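## Task

Using the green pencil gauge, draw one single line that runs beside the board's curved edge for a length of 20 cm or more, keeping the offset from the edge equal to the green gauge's setting. Put no other pencil marks anywhere on the board. Afterwards, leave the gauge resting motionless on the bench, away from both the board and the bench dogs.

## Robot and tools

ROBOT. There are two arms. left_arm has a left hand and right_arm a right hand; the left hand mirrors the right. Calibrated base positions in the scene frame: left_arm at (+0.030, +0.509, 0) m, quat_wxyz (+0.999, 0, 0, +0.032); right_arm at (-0.066, -0.417, 0) m, quat_wxyz (+1.000, 0, 0, -0.005). The task: hold the named gauge, run its guide against the board's curved edge with the pencil on the board, draw one line of 20 cm or more, then set the gauge down on the bench, clear of board and bench dogs.

FRAME. Scene frame: origin at table-top height, halfway between the arms' nominal bases; +x points out over the table, +z up, left_arm on the +y side. Reported positions (m), quaternions and velocities use this frame. Printed poses can be off by a few cm.

HAND POINT. On each hand: +z runs along the straight fingers toward the tips, +y out of the palm face (palm surface at y = -0.062), +x across the palm away from the thumb on the right hand, toward the thumb on the left. Knuckles are at z = -0.017; straight fingertips reach about 0.139 m farther. A rigid mast on the palm side of the wrist (right hand x +0.05 to +0.10, z -0.16 to -0.11, up to y +0.06; x sign flipped on the left) can strike things.

THE 48-NUMBER ROW (both tools). Always a single list covering both arms, each value in [-1, 1]: left_arm dx, dy, dz, rx, ry, rz; then 16 left-hand motor goals; left current_limit, speed; then the same 24 numbers for right_arm. The six pose numbers are an offset, not a pose: measured from that arm's Hand target as it stood when the action or move began, along scene axes, with 1.0 = 0.6 m for dx/dy/dz and 180 degrees for the rotation vector rx/ry/rz, which turns about the Hand target's position. Sending six zeros asks the arm to hold its Hand target. Hand numbers are absolute goals, not offsets: 0 is a real goal, so to keep a hand unchanged, copy back its hand_goal, hand_current_limit and hand_speed.

MOTOR ORDER per hand: index_mcp, index_abd, index_pip, index_dip, middle_mcp, middle_abd, middle_pip, middle_dip, ring_mcp, ring_abd, ring_pip, ring_dip, thumb_cmc, thumb_axl, thumb_mcp, thumb_ipl. Each maps -1..+1 linearly between its stops; moving toward -1 curls fingers toward the palm. Values that leave the joint straight: _mcp +0.75, _abd 0.00, _pip +0.58, _dip +0.70, thumb_cmc +0.71, thumb_axl +0.68, thumb_mcp +0.23, thumb_ipl +0.17. current_limit maps -1..+1 to 0..550 mA (start +0.4); speed sets hinge speed as (speed+1)/2 of 8.5 rad/s (start -0.6). A finger only squeezes while its goal lies past the object. Current at 495 mA or above for 5 s shuts that motor off for 10 s.

execute_actions: actions = list of actions, each up to 15 rows, one row per 1/30 s step; a short action repeats its last row to fill 15 steps. Every row's offset counts from the action's start, not from the previous row. cameras: names, ["all"] or []; an empty actions list returns all images by default.

move: target = one row, or a list of up to 15 rows, each an offset from the same starting Hand targets. speed in m/s, 0.002 to 3.6 (default 0.25; rotation up to twice that in rad/s), single value or one per target. blend in m rounds intermediate corners (0 = stop at each). stop_force in N, 3 to 120, one value for both arms, ends an arm's path when its wrist sensor feels that much push against its motion; unreliable while the hand rotates, and omit it when backing away from contact. zero (with stop_force only) re-zeros before the move; blocking=false returns early (not with stop_force). The result adds a move: line, e.g. done, off_target, moving, held or fault, with limits=paced (pose clipped) or limits=held (steps withheld). Arms not named are done. Paths ignore obstacles and the other arm; avoid passing close to an arm's own base.

wait: seconds 0 to 10, arms hold their last command. stop: brakes a running move. zoom_image: camera (cam_high, cam_left_wrist, cam_right_wrist) and region [x0, y0, x1, y1] in pixels, at most 504 by 504, from that camera's newest full 672x504 image. zero_wrist_force: arm = left_arm or right_arm. finished_scene: scene = the current scene's number; ends the scene irreversibly.

RESULTS. Hand target is the last commanded pose after clipping; the hand often settles short, so send the gap as an offset. Orientation commands are clipped to 32 degrees from the measured pose each step. Wrist force/torque are in the hand's own axes, zeroed at scene start; a third line gives the peak since last shown. hand_state per motor: moving, goal, blocked or overload. A MOTOR HOT line means 70 °C; 85 °C brakes the arm for 30 to 60 s.

AVOID. Arms are stiff: commanding past a firm contact can fault. About 150 N net force, or joint contact torque at the limits (142 N m for the three big joints, 26.6 N m for the wrists), freezes the arm for 10 s. Keep the arms and hands from touching each other. Move slowly near contact. Never drop the gauge, release it while moving, or let anything leave the table; press the pencil lightly and mark only the one line.

Each tool is called after "Call:" as name(argument=value, ...) on one line, values as JSON.

## Session

Call:
execute_actions(actions=[])

Call:
zoom_image(camera="cam_high", region=[100, 60, 350, 260])

Call:
zoom_image(camera="cam_high", region=[350, 60, 600, 260])

Scene clock: 0.00 s.
left_arm: end_effector_position=(+0.4395, -0.2374, +0.3320) hand_goal=(+0.754, +0.000, +0.576, +0.696, +0.754, +0.000, +0.576, +0.696, +0.754, +0.000, +0.576, +0.696, +0.714, +0.678, +0.226, +0.168) hand_measured=(+0.754, +0.000, +0.576, +0.696, +0.754, +0.000, +0.576, +0.696, +0.754, +0.000, +0.576, +0.696, +0.714, +0.678, +0.226, +0.168) hand_current_ma=(+0, +0, +0, +0, +0, +0, +0, +0, +0, +0, +0, +0, +0, +0, +0, +0) hand_state=(goal, goal, goal, goal, goal, goal, goal, goal, goal, goal, goal, goal, goal, goal, goal, goal) hand_current_limit=0.40 hand_speed=-0.60 end_effector_quat_wxyz=(+0.445, +0.005, +0.719, -0.534) | right_arm: end_effector_position=(+0.5569, -0.5618, +0.2618) hand_goal=(+0.754, +0.000, +0.576, +0.696, +0.754, +0.000, +0.576, +0.696, +0.754, +0.000, +0.576, +0.696, +0.714, +0.678, +0.226, +0.168) hand_measured=(+0.754, +0.000, +0.576, +0.696, +0.754, +0.000, +0.576, +0.696, +0.754, +0.000, +0.576, +0.696, +0.714, +0.678, +0.226, +0.168) hand_current_ma=(+0, +0, +0, +0, +0, +0, +0, +0, +0, +0, +0, +0, +0, +0, +0, +0) hand_state=(goal, goal, goal, goal, goal, goal, goal, goal, goal, goal, goal, goal, goal, goal, goal, goal) hand_current_limit=0.40 hand_speed=-0.60 end_effector_quat_wxyz=(-0.497, +0.850, +0.104, +0.139)
Joint positions: left_arm=[2.095 -2.258 -1.336 0.418 1.67 -2.444] | right_arm=[-0.67 -1.123 1.2 -0.888 -0.703 0.281]
Joint velocities: within noise
Joint torques (N m): no reading
Motor temperatures (°C): left_arm=[20 29 21 31 27 35] | right_arm=[21 27 22 27 35 36]
Wrist force (N): no reading
Wrist torque (N m): no reading
Wrist force, peak (N): no reading
Hand target: left_arm +0.4395, -0.2374, +0.3320; +0.445, +0.005, +0.719, -0.534 | right_arm +0.5569, -0.5618, +0.2618; -0.497, +0.850, +0.104, +0.139
camera_calibration:
cam_left_wrist: T_world_to_cam=[[0.174433, 0.065126, 0.982513, -0.418588], [-0.976383, 0.140611, 0.164025, 0.359264], [-0.12747, -0.987921, 0.0881152, -0.0811728], [0, 0, 0, 1]] pos_world=[0.413448, -0.103448, 0.359492]
cam_right_wrist: T_world_to_cam=[[-0.475004, -0.38696, -0.790338, 0.279497], [-0.678848, -0.410355, 0.608912, -0.0617297], [-0.559943, 0.825755, -0.067767, 0.922407], [0, 0, 0, 1]] pos_world=[0.607353, -0.678859, 0.320994]

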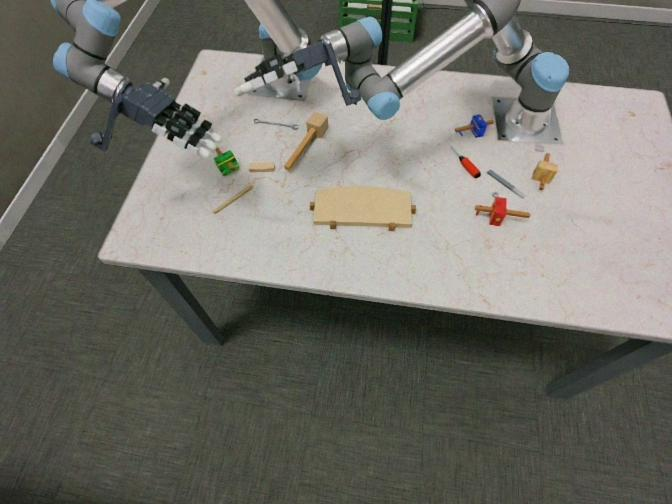

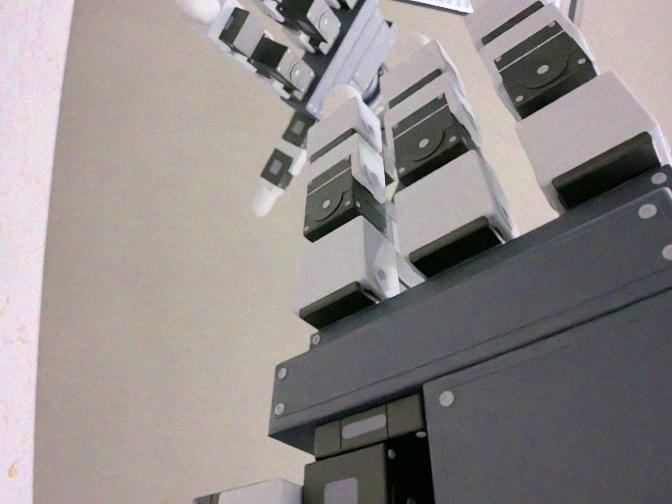

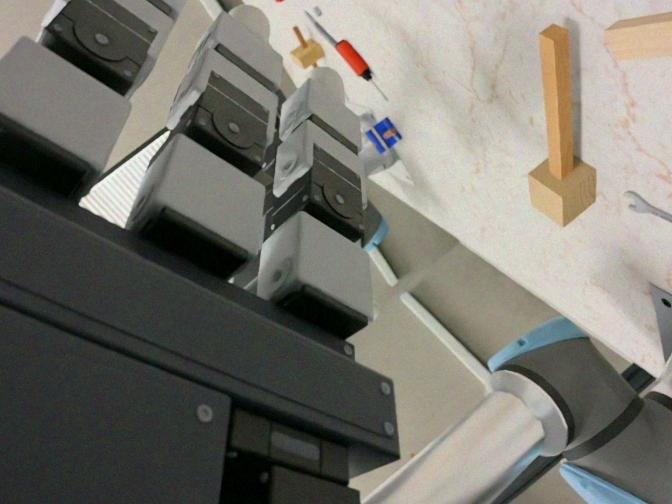

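Scaled by 2.016 from the camera's 672x504 image, which has a finer 960x720 frame.

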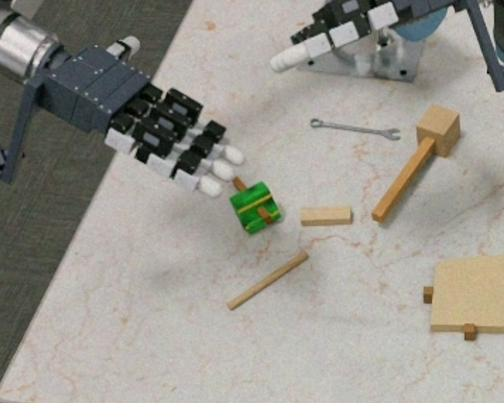

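Scaled by 2.016 from the camera's 672x504 image, which has a finer 960x720 frame.

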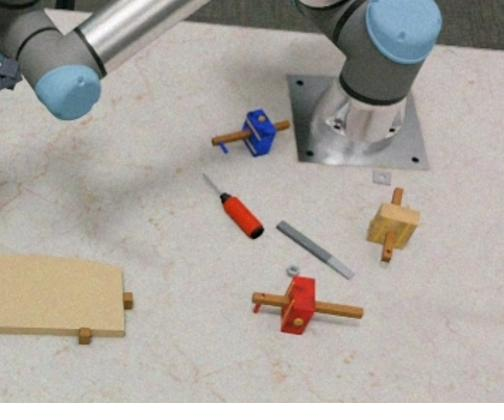

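Call:
zoom_image(camera="cam_high", region=[205, 140, 250, 185])

Call:
zoom_image(camera="cam_high", region=[300, 175, 430, 240])

Scaled by 11.200 from the camera's 672x504 image, which has a finer 960x720 frame.

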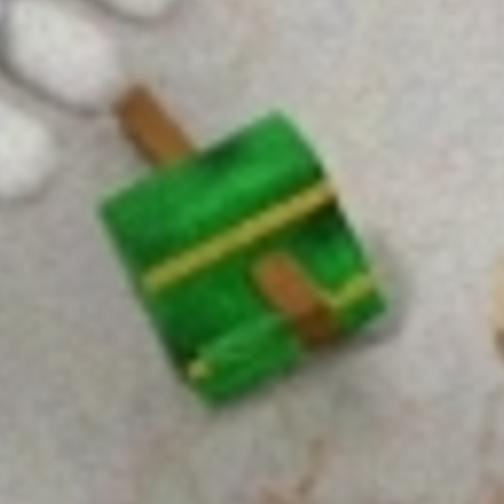

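Scaled by 3.877 from the camera's 672x504 image, which has a finer 960x720 frame.

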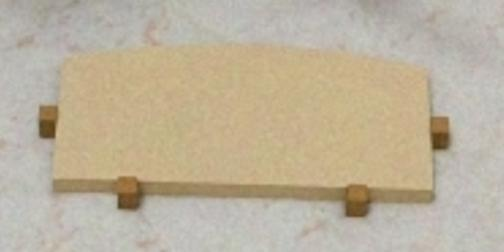

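Call:
move(target=[0.380,0.812,-0.1965,0.247,0.433,0.184,0.754,0,0.576,0.696,0.754,0,0.576,0.696,0.754,0,0.576,0.696,0.714,0.678,0.226,0.168,0.4,-0.6,0.1335,-0.037,-0.1413,-0.3335,0.0933,-0.07,0.754,0,0.576,0.696,0.754,0,0.576,0.696,0.754,0,0.576,0.696,0.714,0.678,0.226,0.168,0.4,-0.6], speed=0.35, cameras=["all"])

Call:
zoom_image(camera="cam_right_wrist", region=[380, 150, 620, 330])

Call:
zoom_image(camera="cam_left_wrist", region=[0, 50, 250, 350])

Scene clock: 88.40 s.
left_arm: end_effector_position=(+0.6675, +0.2497, +0.2142) hand_goal=(+0.754, +0.000, +0.576, +0.696, +0.754, +0.000, +0.576, +0.696, +0.754, +0.000, +0.576, +0.696, +0.714, +0.678, +0.226, +0.168) hand_measured=(+0.750, +0.000, +0.576, +0.696, +0.750, +0.000, +0.576, +0.696, +0.748, +0.000, +0.576, +0.696, +0.712, +0.678, +0.224, +0.168) hand_current_ma=(-1, +0, +0, +0, -1, +0, +0, +0, -1, +0, +0, +0, +0, +0, +0, +0) hand_state=(goal, goal, goal, goal, goal, goal, goal, goal, goal, goal, goal, goal, goal, goal, goal, goal) hand_current_limit=0.40 hand_speed=-0.60 end_effector_quat_wxyz=(+0.000, -0.351, +0.937, +0.000) | right_arm: end_effector_position=(+0.6370, -0.5840, +0.1770) hand_goal=(+0.754, +0.000, +0.576, +0.696, +0.754, +0.000, +0.576, +0.696, +0.754, +0.000, +0.576, +0.696, +0.714, +0.678, +0.226, +0.168) hand_measured=(+0.750, +0.000, +0.576, +0.696, +0.748, +0.000, +0.576, +0.696, +0.748, +0.000, +0.576, +0.696, +0.712, +0.678, +0.224, +0.168) hand_current_ma=(-1, +0, +0, +0, -1, +0, +0, +0, -1, +0, +0, +0, +0, +0, +0, +0) hand_state=(goal, goal, goal, goal, goal, goal, goal, goal, goal, goal, goal, goal, goal, goal, goal, goal) hand_current_limit=0.40 hand_speed=-0.60 end_effector_quat_wxyz=(+0.001, +1.000, +0.000, +0.000)
Joint positions: left_arm=[2.842 -2.269 -0.986 -1.458 1.571 -2.524] | right_arm=[-0.286 -0.967 1.241 -1.845 -1.573 1.276]
Joint torques (N m): left_arm=[9.67 38.29 28.94 0.18 1.34 -1.66] | right_arm=[6.6 -41.9 -27.36 -3.63 -1.1 2.36]
Wrist force (N): left_arm=[1.4 1.0 -0.1] | right_arm=[-0.6 0.7 1.0]
Wrist torque (N m): left_arm=[0.39 -0.31 0.00] | right_arm=[-0.20 -0.16 -0.26]
Wrist force, peak (N): left_arm=[1.4 1.1 -0.1] | right_arm=[-0.9 0.8 0.9]
Hand target: left_arm +0.6675, +0.2498, +0.2141; +0.000, -0.351, +0.937, +0.000 | right_arm +0.6370, -0.5840, +0.1770; +0.001, +1.000, +0.000, +0.000
Off the commanded pose: left_arm 0.000 m, 0 deg | right_arm 0.000 m, 0 deg.
move: done
camera_calibration:
cam_left_wrist: T_world_to_cam=[[0.999339, 0.0237889, -0.0274869, -0.698293], [0.0363312, -0.67898, 0.733257, -0.0605103], [-0.00121961, -0.733771, -0.679396, 0.456259], [0, 0, 0, 1]] pos_world=[0.700587, 0.310316, 0.335156]
cam_right_wrist: T_world_to_cam=[[-0.73033, -0.682312, 0.0326921, 0.0864781], [-0.446569, 0.513117, 0.732998, 0.404548], [-0.516908, 0.520731, -0.679444, 0.88251], [0, 0, 0, 1]] pos_world=[0.699993, -0.608126, 0.300256]

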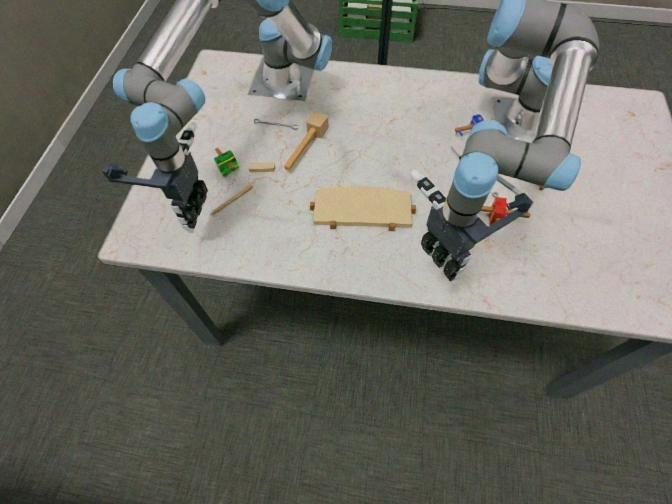

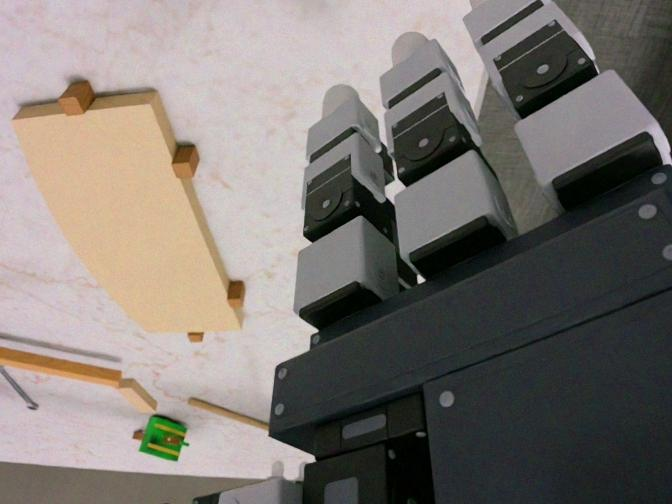

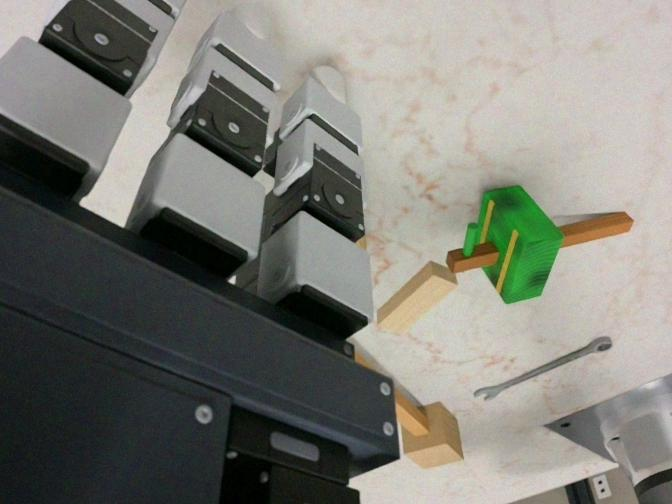

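Scaled by 2.100 from the camera's 672x504 image, which has a finer 960x720 frame.

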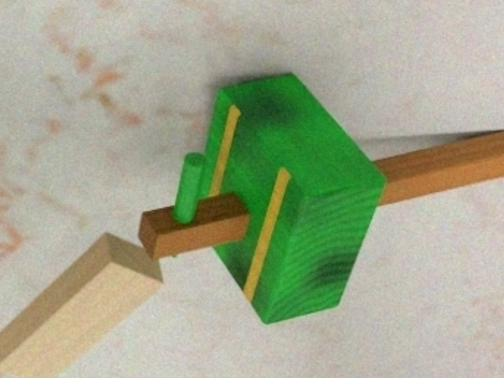

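Scaled by 1.680 from the camera's 672x504 image, which has a finer 960x720 frame.

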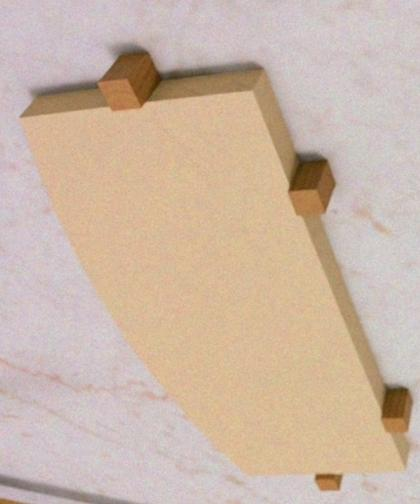

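Call:
zoom_image(camera="cam_right_wrist", region=[440, 175, 570, 315])

Scaled by 3.600 from the camera's 672x504 image, which has a finer 960x720 frame.

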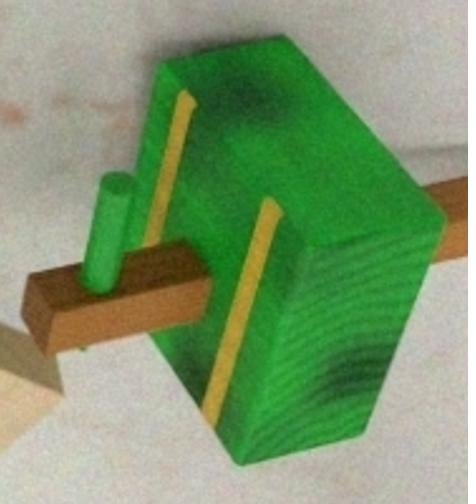

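Call:
move(target=[[0,0,0,0,0,0,0.754,0,0.576,0.696,0.754,0,0.576,0.696,0.754,0,0.576,0.696,0.714,0.678,0.226,0.168,0.4,-0.6,-0.06,0.02,0.14,0.03,0.07,0.12,0.384,-0.2,-0.299,0.406,0.92,0,0.576,0.696,0.92,0,0.576,0.696,-0.571,0.678,-0.112,0.168,-0.1,-0.6],[0,0,0,0,0,0,0.754,0,0.576,0.696,0.754,0,0.576,0.696,0.754,0,0.576,0.696,0.714,0.678,0.226,0.168,0.4,-0.6,-0.451,0.1295,0.038,0.165,0.379,0.656,0.384,-0.2,-0.299,0.406,0.92,0,0.576,0.696,0.92,0,0.576,0.696,-0.571,0.678,-0.112,0.168,-0.1,-0.6]], speed=0.35, blend=[0.03,0], cameras=["cam_high","cam_left_wrist"])

Call:
zoom_image(camera="cam_high", region=[180, 100, 290, 210])

Call:
zoom_image(camera="cam_left_wrist", region=[80, 330, 260, 480])

Scene clock: 365.33 s.
left_arm: end_effector_position=(+0.6675, +0.2498, +0.2141) hand_goal=(+0.754, +0.000, +0.576, +0.696, +0.754, +0.000, +0.576, +0.696, +0.754, +0.000, +0.576, +0.696, +0.714, +0.678, +0.226, +0.168) hand_measured=(+0.750, +0.000, +0.576, +0.696, +0.750, +0.000, +0.576, +0.696, +0.748, +0.000, +0.576, +0.696, +0.712, +0.678, +0.224, +0.168) hand_current_ma=(-1, +0, +0, +0, -1, +0, +0, +0, -1, +0, +0, +0, +0, +0, +0, +0) hand_state=(goal, goal, goal, goal, goal, goal, goal, goal, goal, goal, goal, goal, goal, goal, goal, goal) hand_current_limit=0.40 hand_speed=-0.60 end_effector_quat_wxyz=(+0.000, -0.351, +0.937, +0.000) | right_arm: end_effector_position=(+0.3665, -0.5063, +0.1998) hand_goal=(+0.384, -0.200, -0.298, +0.406, +0.920, +0.000, +0.576, +0.696, +0.920, +0.000, +0.576, +0.696, -0.570, +0.678, -0.112, +0.168) hand_measured=(+0.382, -0.198, -0.292, +0.408, +0.910, +0.000, +0.576, +0.696, +0.910, +0.000, +0.576, +0.696, -0.570, +0.678, -0.114, +0.168) hand_current_ma=(+0, +0, +1, +0, -3, +0, +0, +0, -3, +0, +0, +0, +0, +0, +0, +0) hand_state=(goal, goal, goal, goal, goal, goal, goal, goal, goal, goal, goal, goal, goal, goal, goal, goal) hand_current_limit=-0.10 hand_speed=-0.60 end_effector_quat_wxyz=(-0.199, +0.346, +0.794, -0.458)
Joint positions: left_arm=[2.842 -2.269 -0.986 -1.458 1.571 -2.524] | right_arm=[-0.18 -1.398 1.714 -1.091 -2.344 -0.601]
Joint torques (N m): left_arm=[9.44 38.06 29.81 0.27 1.32 -1.54] | right_arm=[8.81 -34.45 -13.28 -2.48 -1.95 -2.55]
Wrist force (N): left_arm=[1.3 1.0 -0.2] | right_arm=[-1.3 -0.6 1.0]
Wrist torque (N m): left_arm=[0.40 -0.31 0.00] | right_arm=[-0.17 -0.03 -0.12]
Wrist force, peak (N): left_arm=[1.6 1.3 0.0] | right_arm=[-2.1 1.0 0.5]
Hand target: left_arm +0.6675, +0.2498, +0.2141; +0.000, -0.351, +0.937, +0.000 | right_arm +0.3664, -0.5063, +0.1998; -0.199, +0.346, +0.794, -0.458
Off the commanded pose: left_arm 0.000 m, 0 deg | right_arm 0.000 m, 0 deg.
move: done
camera_calibration:
cam_left_wrist: T_world_to_cam=[[0.999335, 0.0238579, -0.027557, -0.698289], [0.0364294, -0.679031, 0.733205, -0.0605456], [-0.00121936, -0.733722, -0.679449, 0.456262], [0, 0, 0, 1]] pos_world=[0.700586, 0.310317, 0.335156]
Images, in order (width x height): cam_high 672x504, cam_left_wrist 672x504.

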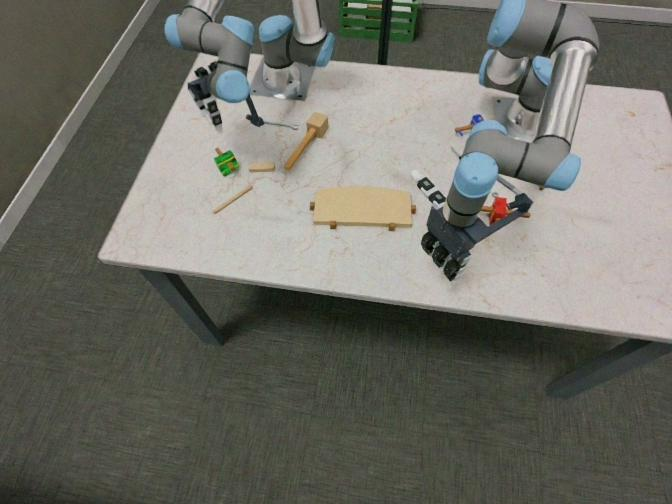

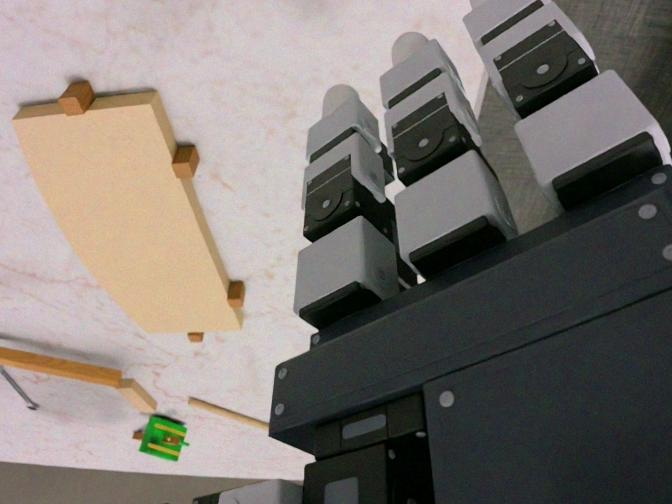

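Scaled by 4.582 from the camera's 672x504 image, which has a finer 960x720 frame.

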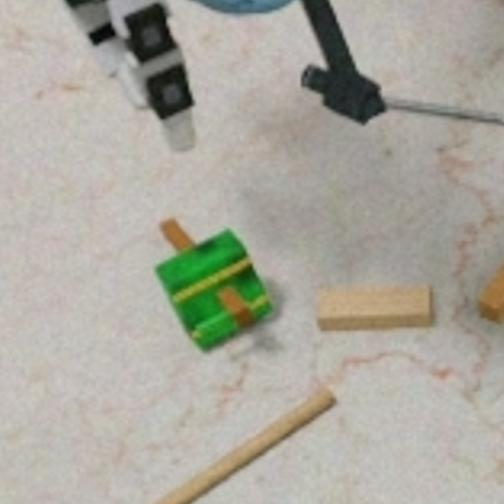

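Scaled by 2.800 from the camera's 672x504 image, which has a finer 960x720 frame.

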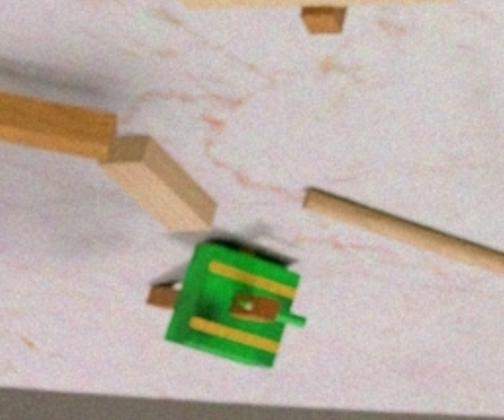

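Call:
move(target=[0,0,0,0,0,0,0.754,0,0.576,0.696,0.754,0,0.576,0.696,0.754,0,0.576,0.696,0.714,0.678,0.226,0.168,0.4,-0.6,0.02,-0.0025,-0.15,0,0,0,0.384,-0.2,-0.299,0.406,0.92,0,0.576,0.696,0.92,0,0.576,0.696,-0.571,0.678,-0.112,0.168,-0.1,-0.6], speed=0.2, cameras=["cam_high","cam_left_wrist"])

Call:
zoom_image(camera="cam_high", region=[190, 110, 270, 190])

Call:
zoom_image(camera="cam_left_wrist", region=[80, 380, 220, 500])

Scene clock: 389.53 s.
left_arm: end_effector_position=(+0.6675, +0.2498, +0.2141) hand_goal=(+0.754, +0.000, +0.576, +0.696, +0.754, +0.000, +0.576, +0.696, +0.754, +0.000, +0.576, +0.696, +0.714, +0.678, +0.226, +0.168) hand_measured=(+0.750, +0.000, +0.576, +0.696, +0.750, +0.000, +0.576, +0.696, +0.748, +0.000, +0.576, +0.696, +0.712, +0.678, +0.224, +0.168) hand_current_ma=(-1, +0, +0, +0, -1, +0, +0, +0, -1, +0, +0, +0, +0, +0, +0, +0) hand_state=(goal, goal, goal, goal, goal, goal, goal, goal, goal, goal, goal, goal, goal, goal, goal, goal) hand_current_limit=0.40 hand_speed=-0.60 end_effector_quat_wxyz=(+0.000, -0.351, +0.937, +0.000) | right_arm: end_effector_position=(+0.3784, -0.5078, +0.1098) hand_goal=(+0.384, -0.200, -0.298, +0.406, +0.920, +0.000, +0.576, +0.696, +0.920, +0.000, +0.576, +0.696, -0.570, +0.678, -0.112, +0.168) hand_measured=(+0.382, -0.198, -0.294, +0.408, +0.910, +0.000, +0.576, +0.696, +0.910, +0.000, +0.576, +0.696, -0.570, +0.678, -0.114, +0.168) hand_current_ma=(+0, +0, +1, +0, -3, +0, +0, +0, -3, +0, +0, +0, +0, +0, +0, +0) hand_state=(goal, goal, goal, goal, goal, goal, goal, goal, goal, goal, goal, goal, goal, goal, goal, goal) hand_current_limit=-0.10 hand_speed=-0.60 end_effector_quat_wxyz=(-0.199, +0.346, +0.794, -0.458)
Joint positions: left_arm=[2.842 -2.269 -0.986 -1.458 1.571 -2.524] | right_arm=[-0.178 -1.282 1.818 -1.311 -2.343 -0.599]
Joint torques (N m): left_arm=[8.23 38.34 30.92 0.27 1.38 -1.45] | right_arm=[-0.33 -24.91 -11.47 -2.41 -2.23 -2.11]
Wrist force (N): left_arm=[1.3 0.9 -0.1] | right_arm=[-1.6 -0.4 0.2]
Wrist torque (N m): left_arm=[0.38 -0.30 -0.01] | right_arm=[-0.11 0.02 -0.15]
Wrist force, peak (N): left_arm=[1.7 1.1 -0.2] | right_arm=[-1.2 -1.8 0.5]
Hand target: left_arm +0.6675, +0.2498, +0.2141; +0.000, -0.351, +0.937, +0.000 | right_arm +0.3784, -0.5078, +0.1098; -0.199, +0.346, +0.794, -0.458
Off the commanded pose: left_arm 0.000 m, 0 deg | right_arm 0.000 m, 0 deg.
move: done
camera_calibration:
cam_left_wrist: T_world_to_cam=[[0.999335, 0.0238579, -0.027557, -0.698289], [0.0364294, -0.679031, 0.733205, -0.0605456], [-0.00121936, -0.733722, -0.679449, 0.456262], [0, 0, 0, 1]] pos_world=[0.700586, 0.310317, 0.335156]
Images, in order (width x height): cam_high 672x504, cam_left_wrist 672x504.

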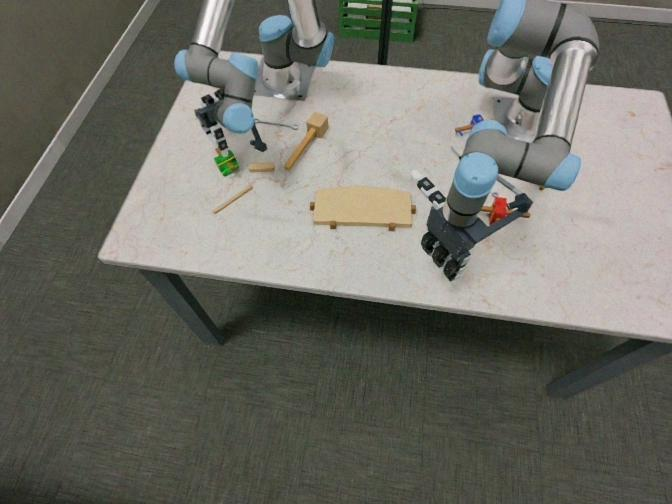

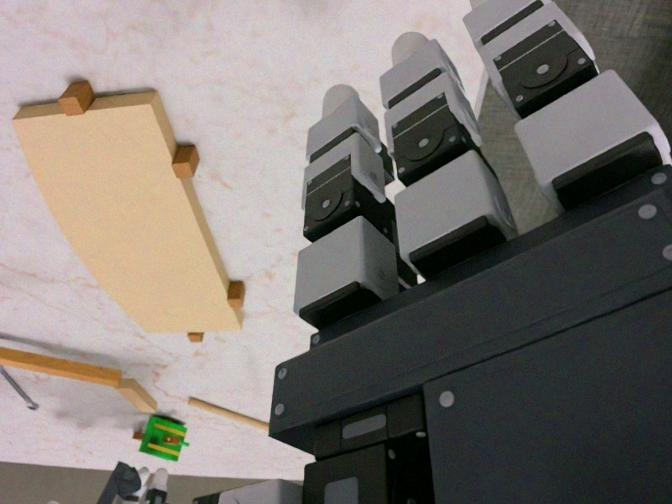

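Scaled by 6.300 from the camera's 672x504 image, which has a finer 960x720 frame.

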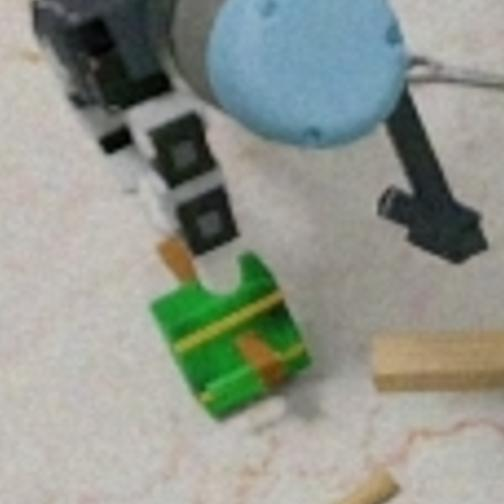

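Scaled by 3.600 from the camera's 672x504 image, which has a finer 960x720 frame.

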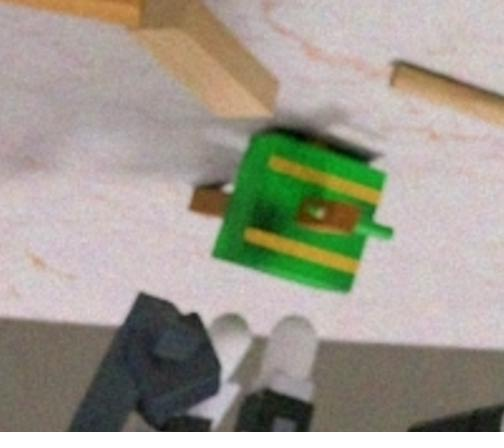

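Call:
zoom_image(camera="cam_high", region=[210, 140, 245, 180])

Call:
zoom_image(camera="cam_left_wrist", region=[125, 405, 205, 475])

Scaled by 12.600 from the camera's 672x504 image, which has a finer 960x720 frame.

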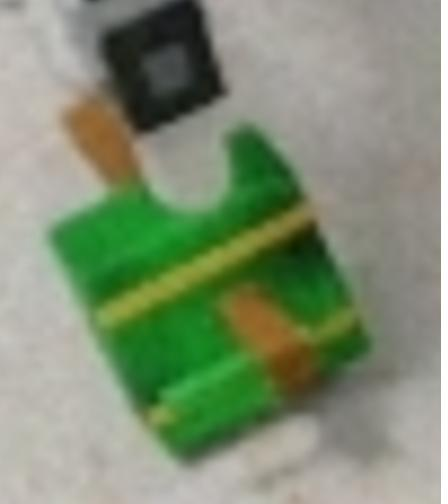

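Scaled by 6.300 from the camera's 672x504 image, which has a finer 960x720 frame.

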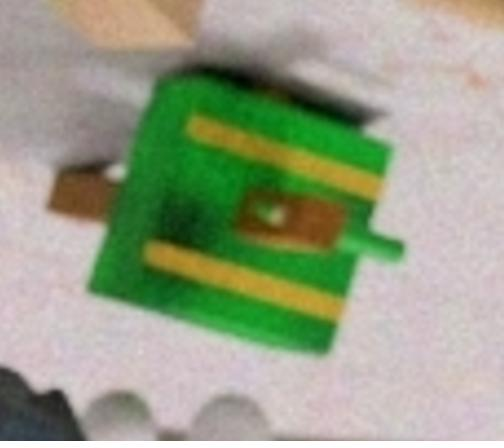

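Call:
move(target=[0,0,0,0,0,0,0.754,0,0.576,0.696,0.754,0,0.576,0.696,0.754,0,0.576,0.696,0.714,0.678,0.226,0.168,0.4,-0.6,0,0,-0.0738,0,0,0,0.384,-0.2,-0.299,0.406,0.92,0,0.576,0.696,0.92,0,0.576,0.696,-0.571,0.678,-0.112,0.168,-0.1,-0.6], speed=0.05, stop_force=4, cameras=["all"])

Scene clock: 487.27 s.
left_arm: end_effector_position=(+0.6675, +0.2498, +0.2141) hand_goal=(+0.754, +0.000, +0.576, +0.696, +0.754, +0.000, +0.576, +0.696, +0.754, +0.000, +0.576, +0.696, +0.714, +0.678, +0.226, +0.168) hand_measured=(+0.750, +0.000, +0.576, +0.696, +0.750, +0.000, +0.576, +0.696, +0.748, +0.000, +0.576, +0.696, +0.712, +0.678, +0.224, +0.168) hand_current_ma=(-1, +0, +0, +0, -1, +0, +0, +0, -1, +0, +0, +0, +0, +0, +0, +0) hand_state=(goal, goal, goal, goal, goal, goal, goal, goal, goal, goal, goal, goal, goal, goal, goal, goal) hand_current_limit=0.40 hand_speed=-0.60 end_effector_quat_wxyz=(+0.000, -0.351, +0.937, +0.000) | right_arm: end_effector_position=(+0.3784, -0.5078, +0.0699) hand_goal=(+0.384, -0.200, -0.298, +0.406, +0.920, +0.000, +0.576, +0.696, +0.920, +0.000, +0.576, +0.696, -0.570, +0.678, -0.112, +0.168) hand_measured=(+0.382, -0.198, -0.294, +0.408, +0.910, +0.000, +0.576, +0.696, +0.910, +0.000, +0.576, +0.696, -0.568, +0.680, -0.104, +0.170) hand_current_ma=(+0, +0, +1, +0, -3, +0, +0, +0, -3, +0, +0, +0, +0, +0, +3, +1) hand_state=(goal, goal, goal, goal, goal, goal, goal, goal, goal, goal, goal, goal, goal, goal, goal, goal) hand_current_limit=-0.10 hand_speed=-0.60 end_effector_quat_wxyz=(-0.199, +0.346, +0.794, -0.458)
Joint positions: left_arm=[2.842 -2.269 -0.986 -1.458 1.571 -2.524] | right_arm=[-0.178 -1.228 1.865 -1.411 -2.343 -0.599]
Joint torques (N m): left_arm=[7.54 39.35 29.72 0.2 1.35 -1.44] | right_arm=[2.03 -38.32 -22.38 0.69 0.01 0.32]
Wrist force (N): left_arm=[1.4 1.1 0.0] | right_arm=[-1.3 -1.0 -0.1]
Wrist torque (N m): left_arm=[0.39 -0.32 0.01] | right_arm=[-0.17 0.00 -0.15]
Wrist force, peak (N): left_arm=[1.7 1.1 -0.3] | right_arm=[-2.1 -10.2 -8.2]
Hand target: left_arm +0.6675, +0.2498, +0.2141; +0.000, -0.351, +0.937, +0.000 | right_arm +0.3784, -0.5078, +0.0699; -0.199, +0.346, +0.794, -0.458 (not the last commanded pose)
Off the commanded pose: left_arm 0.000 m, 0 deg | right_arm 0.004 m, 0 deg.
move: contact (right_arm)
camera_calibration:
cam_left_wrist: T_world_to_cam=[[0.999335, 0.0238579, -0.027557, -0.698289], [0.0364294, -0.679031, 0.733205, -0.0605456], [-0.00121936, -0.733722, -0.679449, 0.456262], [0, 0, 0, 1]] pos_world=[0.700586, 0.310317, 0.335156]
cam_right_wrist: T_world_to_cam=[[0.76776, -0.283177, -0.574765, -0.368732], [0.5815, -0.0687651, 0.810635, -0.361487], [-0.269077, -0.956599, 0.111872, -0.262902], [0, 0, 0, 1]] pos_world=[0.422561, -0.380766, 0.110511]

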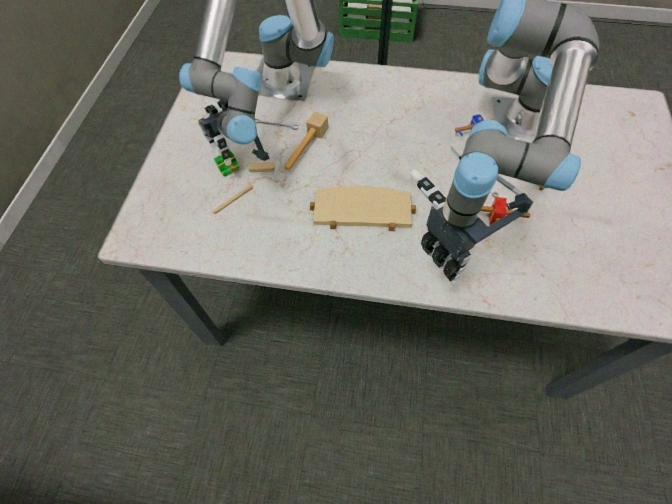

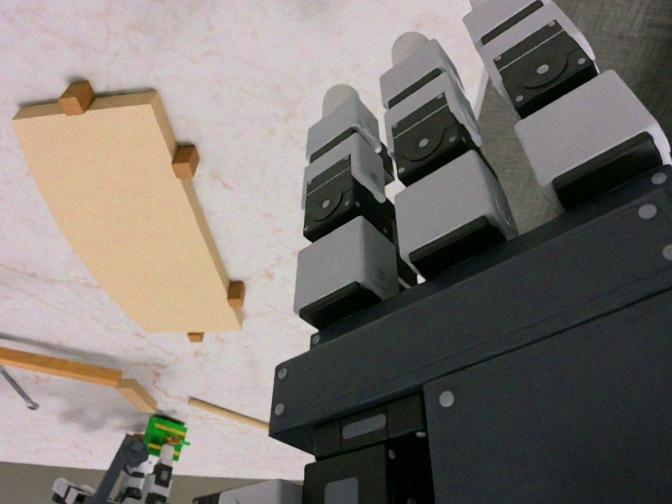

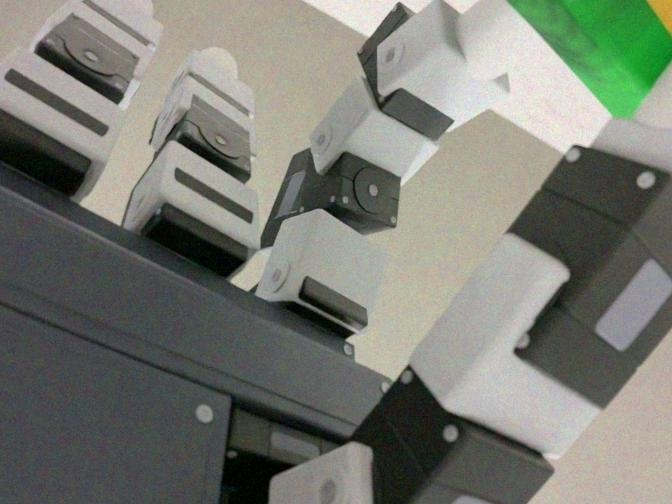

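Call:
zoom_image(camera="cam_left_wrist", region=[50, 360, 250, 504])

Call:
zoom_image(camera="cam_high", region=[180, 90, 290, 190])

Call:
zoom_image(camera="cam_right_wrist", region=[336, 0, 672, 252])

Scaled by 2.520 from the camera's 672x504 image, which has a finer 960x720 frame.

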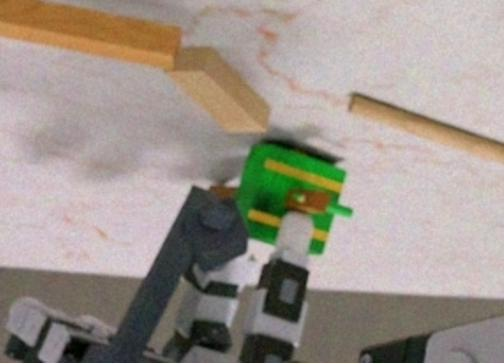

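Scaled by 4.582 from the camera's 672x504 image, which has a finer 960x720 frame.

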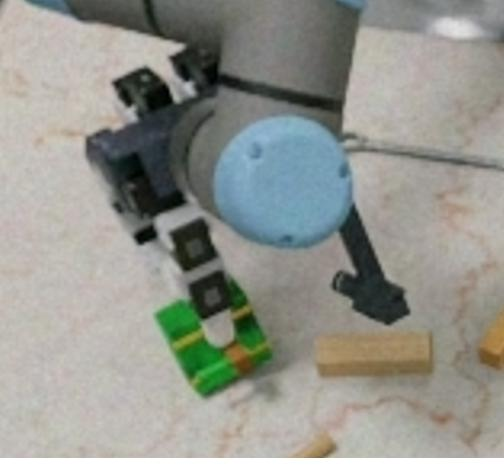

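Scaled by 1.500 from the camera's 672x504 image, which has a finer 960x720 frame.

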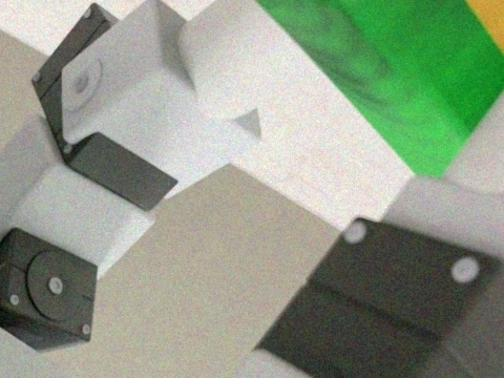

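Call:
move(target=[[0,0,0,0,0,0,0.754,0,0.576,0.696,0.754,0,0.576,0.696,0.754,0,0.576,0.696,0.714,0.678,0.226,0.168,0.4,-0.6,0,0,0.2,0,0,0,0.384,-0.2,-0.299,0.406,0.92,0,0.576,0.696,0.92,0,0.576,0.696,-0.571,0.678,-0.112,0.168,-0.1,-0.6],[0,0,0,0,0,0,0.754,0,0.576,0.696,0.754,0,0.576,0.696,0.754,0,0.576,0.696,0.714,0.678,0.226,0.168,0.4,-0.6,-0.164,-0.1537,0.25,0,0,-0.5,-0.3425,0,0.576,0.696,-0.616,0,-0.591,0.261,-0.616,0,-0.591,0.261,-0.571,0.678,0.226,0.168,0.3,-0.4]], speed=0.3, blend=[0.03,0], cameras=["all"])

Call:
zoom_image(camera="cam_left_wrist", region=[80, 380, 240, 500])

Call:
zoom_image(camera="cam_high", region=[180, 120, 280, 200])

Scene clock: 616.33 s.
left_arm: end_effector_position=(+0.6675, +0.2498, +0.2141) hand_goal=(+0.754, +0.000, +0.576, +0.696, +0.754, +0.000, +0.576, +0.696, +0.754, +0.000, +0.576, +0.696, +0.714, +0.678, +0.226, +0.168) hand_measured=(+0.750, +0.000, +0.576, +0.696, +0.750, +0.000, +0.576, +0.696, +0.748, +0.000, +0.576, +0.696, +0.712, +0.678, +0.224, +0.168) hand_current_ma=(-1, +0, +0, +0, -1, +0, +0, +0, -1, +0, +0, +0, +0, +0, +0, +0) hand_state=(goal, goal, goal, goal, goal, goal, goal, goal, goal, goal, goal, goal, goal, goal, goal, goal) hand_current_limit=0.40 hand_speed=-0.60 end_effector_quat_wxyz=(+0.000, -0.351, +0.937, +0.000) | right_arm: end_effector_position=(+0.2800, -0.6000, +0.2199) hand_goal=(-0.342, +0.000, +0.576, +0.696, -0.616, +0.000, -0.590, +0.262, -0.616, +0.000, -0.590, +0.262, -0.570, +0.678, +0.226, +0.168) hand_measured=(-0.336, -0.002, +0.574, +0.694, -0.602, +0.000, -0.584, +0.266, -0.602, +0.000, -0.584, +0.264, -0.568, +0.680, +0.220, +0.170) hand_current_ma=(+1, +0, +0, +0, +7, +0, +1, +0, +7, +0, +1, +0, +0, +0, -2, +0) hand_state=(goal, goal, goal, goal, goal, goal, goal, goal, goal, goal, goal, goal, goal, goal, goal, goal) hand_current_limit=0.30 hand_speed=-0.40 end_effector_quat_wxyz=(-0.465, +0.806, +0.317, -0.183)
Joint positions: left_arm=[2.842 -2.269 -0.986 -1.458 1.571 -2.524] | right_arm=[-0.777 -1.34 1.549 -0.734 -1.541 0.017]
Joint torques (N m): left_arm=[5.43 39.41 30.86 0.03 1.3 -1.5] | right_arm=[-8.26 -37.26 -13.25 -0.97 1.31 2.37]
Wrist force (N): left_arm=[1.5 1.0 -0.2] | right_arm=[-1.3 -0.6 0.4]
Wrist torque (N m): left_arm=[0.40 -0.33 0.02] | right_arm=[0.16 0.05 -0.22]
Wrist force, peak (N): left_arm=[1.6 1.2 -0.3] | right_arm=[-1.5 1.0 1.1]
Hand target: left_arm +0.6675, +0.2498, +0.2141; +0.000, -0.351, +0.937, +0.000 | right_arm +0.2800, -0.6000, +0.2199; -0.465, +0.806, +0.317, -0.183
Off the commanded pose: left_arm 0.000 m, 0 deg | right_arm 0.000 m, 0 deg.
move: done
camera_calibration:
cam_left_wrist: T_world_to_cam=[[0.999335, 0.0238579, -0.027557, -0.698289], [0.0364294, -0.679031, 0.733205, -0.0605456], [-0.00121936, -0.733722, -0.679449, 0.456262], [0, 0, 0, 1]] pos_world=[0.700586, 0.310317, 0.335156]
cam_right_wrist: T_world_to_cam=[[-0.283177, -0.76776, -0.574765, -0.229566], [-0.0687651, -0.5815, 0.810635, -0.557769], [-0.956599, 0.269077, 0.111872, 0.533553], [0, 0, 0, 1]] pos_world=[0.407034, -0.644161, 0.260511]

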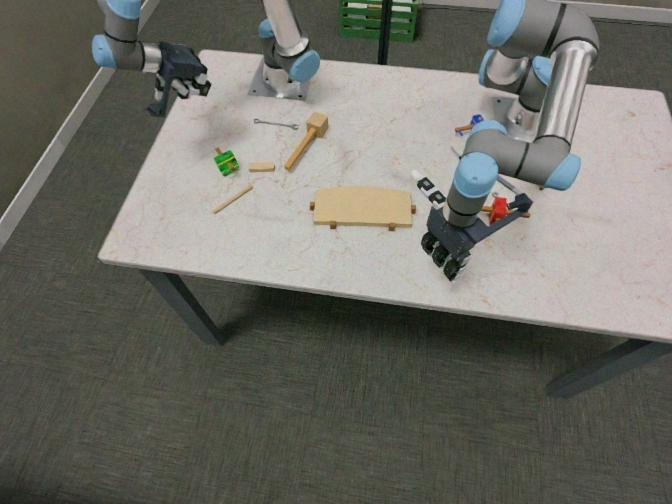

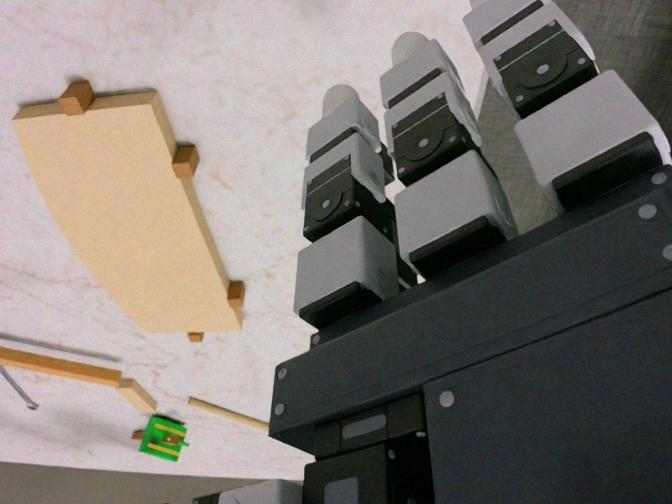

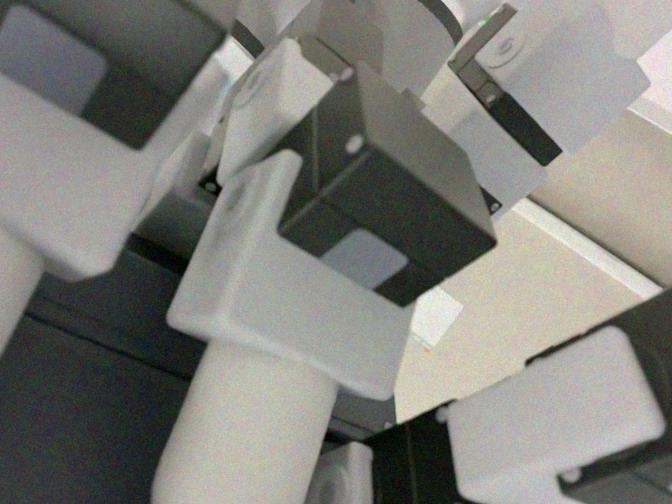

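Scaled by 3.150 from the camera's 672x504 image, which has a finer 960x720 frame.

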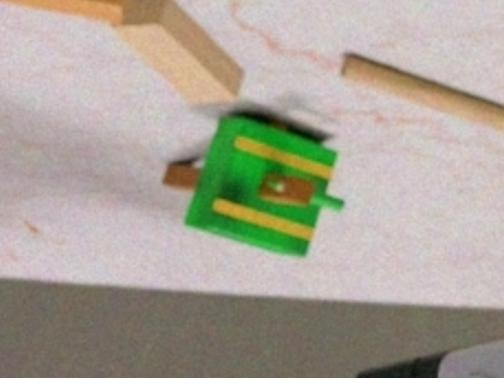

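Scaled by 5.040 from the camera's 672x504 image, which has a finer 960x720 frame.

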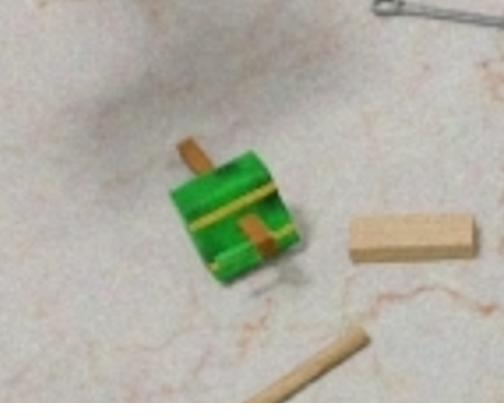

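Call:
move(target=[[0,0,0,0,0,0,0.754,0,0.576,0.696,0.754,0,0.576,0.696,0.754,0,0.576,0.696,0.714,0.678,0.226,0.168,0.4,-0.6,0.1383,0.2168,0,0.1218,0.1137,0,-0.3425,0,0.576,0.696,-0.616,0,-0.591,0.261,-0.616,0,-0.591,0.261,-0.571,0.678,0.226,0.168,0.3,-0.4],[0,0,0,0,0,0,0.754,0,0.576,0.696,0.754,0,0.576,0.696,0.754,0,0.576,0.696,0.714,0.678,0.226,0.168,0.4,-0.6,0.1383,0.2168,-0.17,0.1218,0.1137,0,-0.3425,0,0.576,0.696,-0.616,0,-0.591,0.261,-0.616,0,-0.591,0.261,-0.571,0.678,0.226,0.168,0.3,-0.4]], speed=0.25, blend=[0.03,0], cameras=["all"])

Call:
zoom_image(camera="cam_left_wrist", region=[60, 340, 260, 500])

Call:
zoom_image(camera="cam_high", region=[160, 90, 290, 200])

Scene clock: 658.03 s.
left_arm: end_effector_position=(+0.6675, +0.2498, +0.2141) hand_goal=(+0.754, +0.000, +0.576, +0.696, +0.754, +0.000, +0.576, +0.696, +0.754, +0.000, +0.576, +0.696, +0.714, +0.678, +0.226, +0.168) hand_measured=(+0.750, +0.000, +0.576, +0.696, +0.750, +0.000, +0.576, +0.696, +0.748, +0.000, +0.576, +0.696, +0.712, +0.678, +0.224, +0.168) hand_current_ma=(-1, +0, +0, +0, -1, +0, +0, +0, -1, +0, +0, +0, +0, +0, +0, +0) hand_state=(goal, goal, goal, goal, goal, goal, goal, goal, goal, goal, goal, goal, goal, goal, goal, goal) hand_current_limit=0.40 hand_speed=-0.60 end_effector_quat_wxyz=(+0.000, -0.351, +0.937, +0.000) | right_arm: end_effector_position=(+0.3630, -0.4699, +0.1179) hand_goal=(-0.342, +0.000, +0.576, +0.696, -0.616, +0.000, -0.590, +0.262, -0.616, +0.000, -0.590, +0.262, -0.570, +0.678, +0.226, +0.168) hand_measured=(-0.342, -0.002, +0.574, +0.694, -0.608, +0.000, -0.584, +0.266, -0.608, +0.000, -0.584, +0.264, -0.568, +0.680, +0.224, +0.170) hand_current_ma=(+0, +0, +0, +0, +2, +0, +1, +0, +2, +0, +1, +0, +0, +0, +0, +0) hand_state=(goal, goal, goal, goal, goal, goal, goal, goal, goal, goal, goal, goal, goal, goal, goal, goal) hand_current_limit=0.30 hand_speed=-0.40 end_effector_quat_wxyz=(+0.657, -0.659, -0.259, +0.259)
Joint positions: left_arm=[2.842 -2.269 -0.986 -1.458 1.571 -2.524] | right_arm=[-0.53 -0.866 1.352 -0.488 -1.29 0.001]
Joint torques (N m): left_arm=[4.68 40.05 29.6 0.23 1.37 -1.43] | right_arm=[8.11 -37.46 -9.84 -0.12 1.38 2.33]
Wrist force (N): left_arm=[1.5 1.0 0.0] | right_arm=[-1.3 -0.8 1.5]
Wrist torque (N m): left_arm=[0.38 -0.32 0.02] | right_arm=[-0.10 0.03 -0.12]
Wrist force, peak (N): left_arm=[1.7 1.2 0.0] | right_arm=[-2.3 -0.7 0.1]
Hand target: left_arm +0.6675, +0.2498, +0.2141; +0.000, -0.351, +0.937, +0.000 | right_arm +0.3630, -0.4699, +0.1179; +0.657, -0.659, -0.259, +0.259
Off the commanded pose: left_arm 0.000 m, 0 deg | right_arm 0.000 m, 0 deg.
move: done
camera_calibration:
cam_left_wrist: T_world_to_cam=[[0.999335, 0.0238579, -0.027557, -0.698289], [0.0364294, -0.679031, 0.733205, -0.0605456], [-0.00121936, -0.733722, -0.679449, 0.456262], [0, 0, 0, 1]] pos_world=[0.700586, 0.310317, 0.335156]
cam_right_wrist: T_world_to_cam=[[-0.512793, -0.521671, -0.681838, 0.0468067], [0.173153, -0.840733, 0.513017, -0.56835], [-0.84087, 0.145009, 0.521451, 0.440722], [0, 0, 0, 1]] pos_world=[0.493003, -0.517321, 0.0936731]

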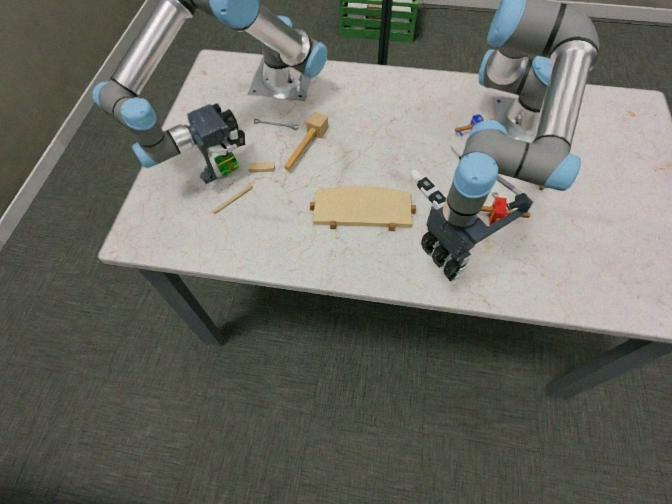

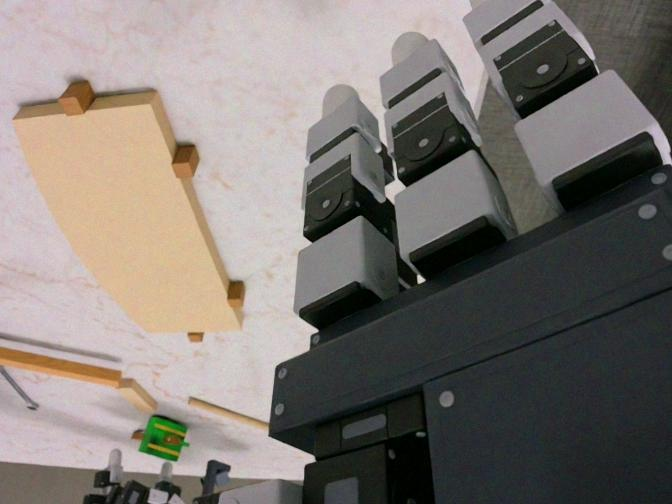

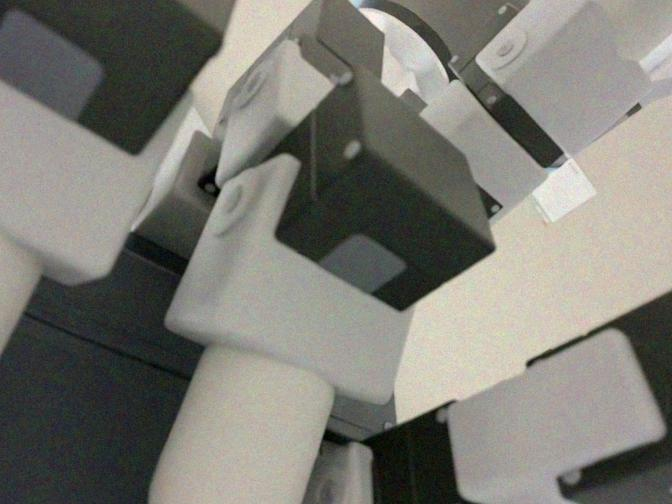

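Scaled by 2.520 from the camera's 672x504 image, which has a finer 960x720 frame.

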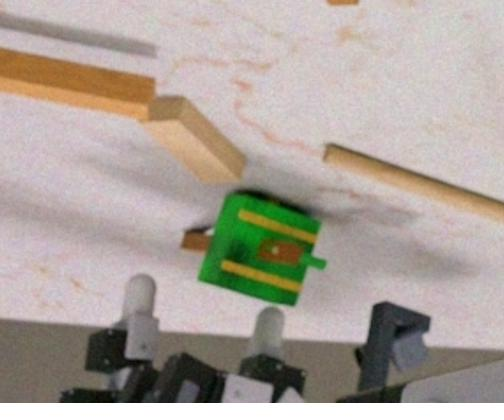

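Scaled by 3.877 from the camera's 672x504 image, which has a finer 960x720 frame.

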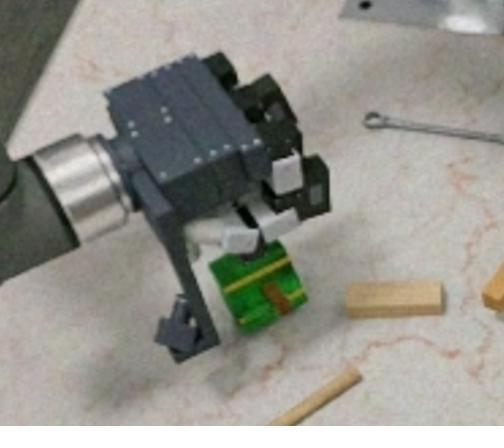

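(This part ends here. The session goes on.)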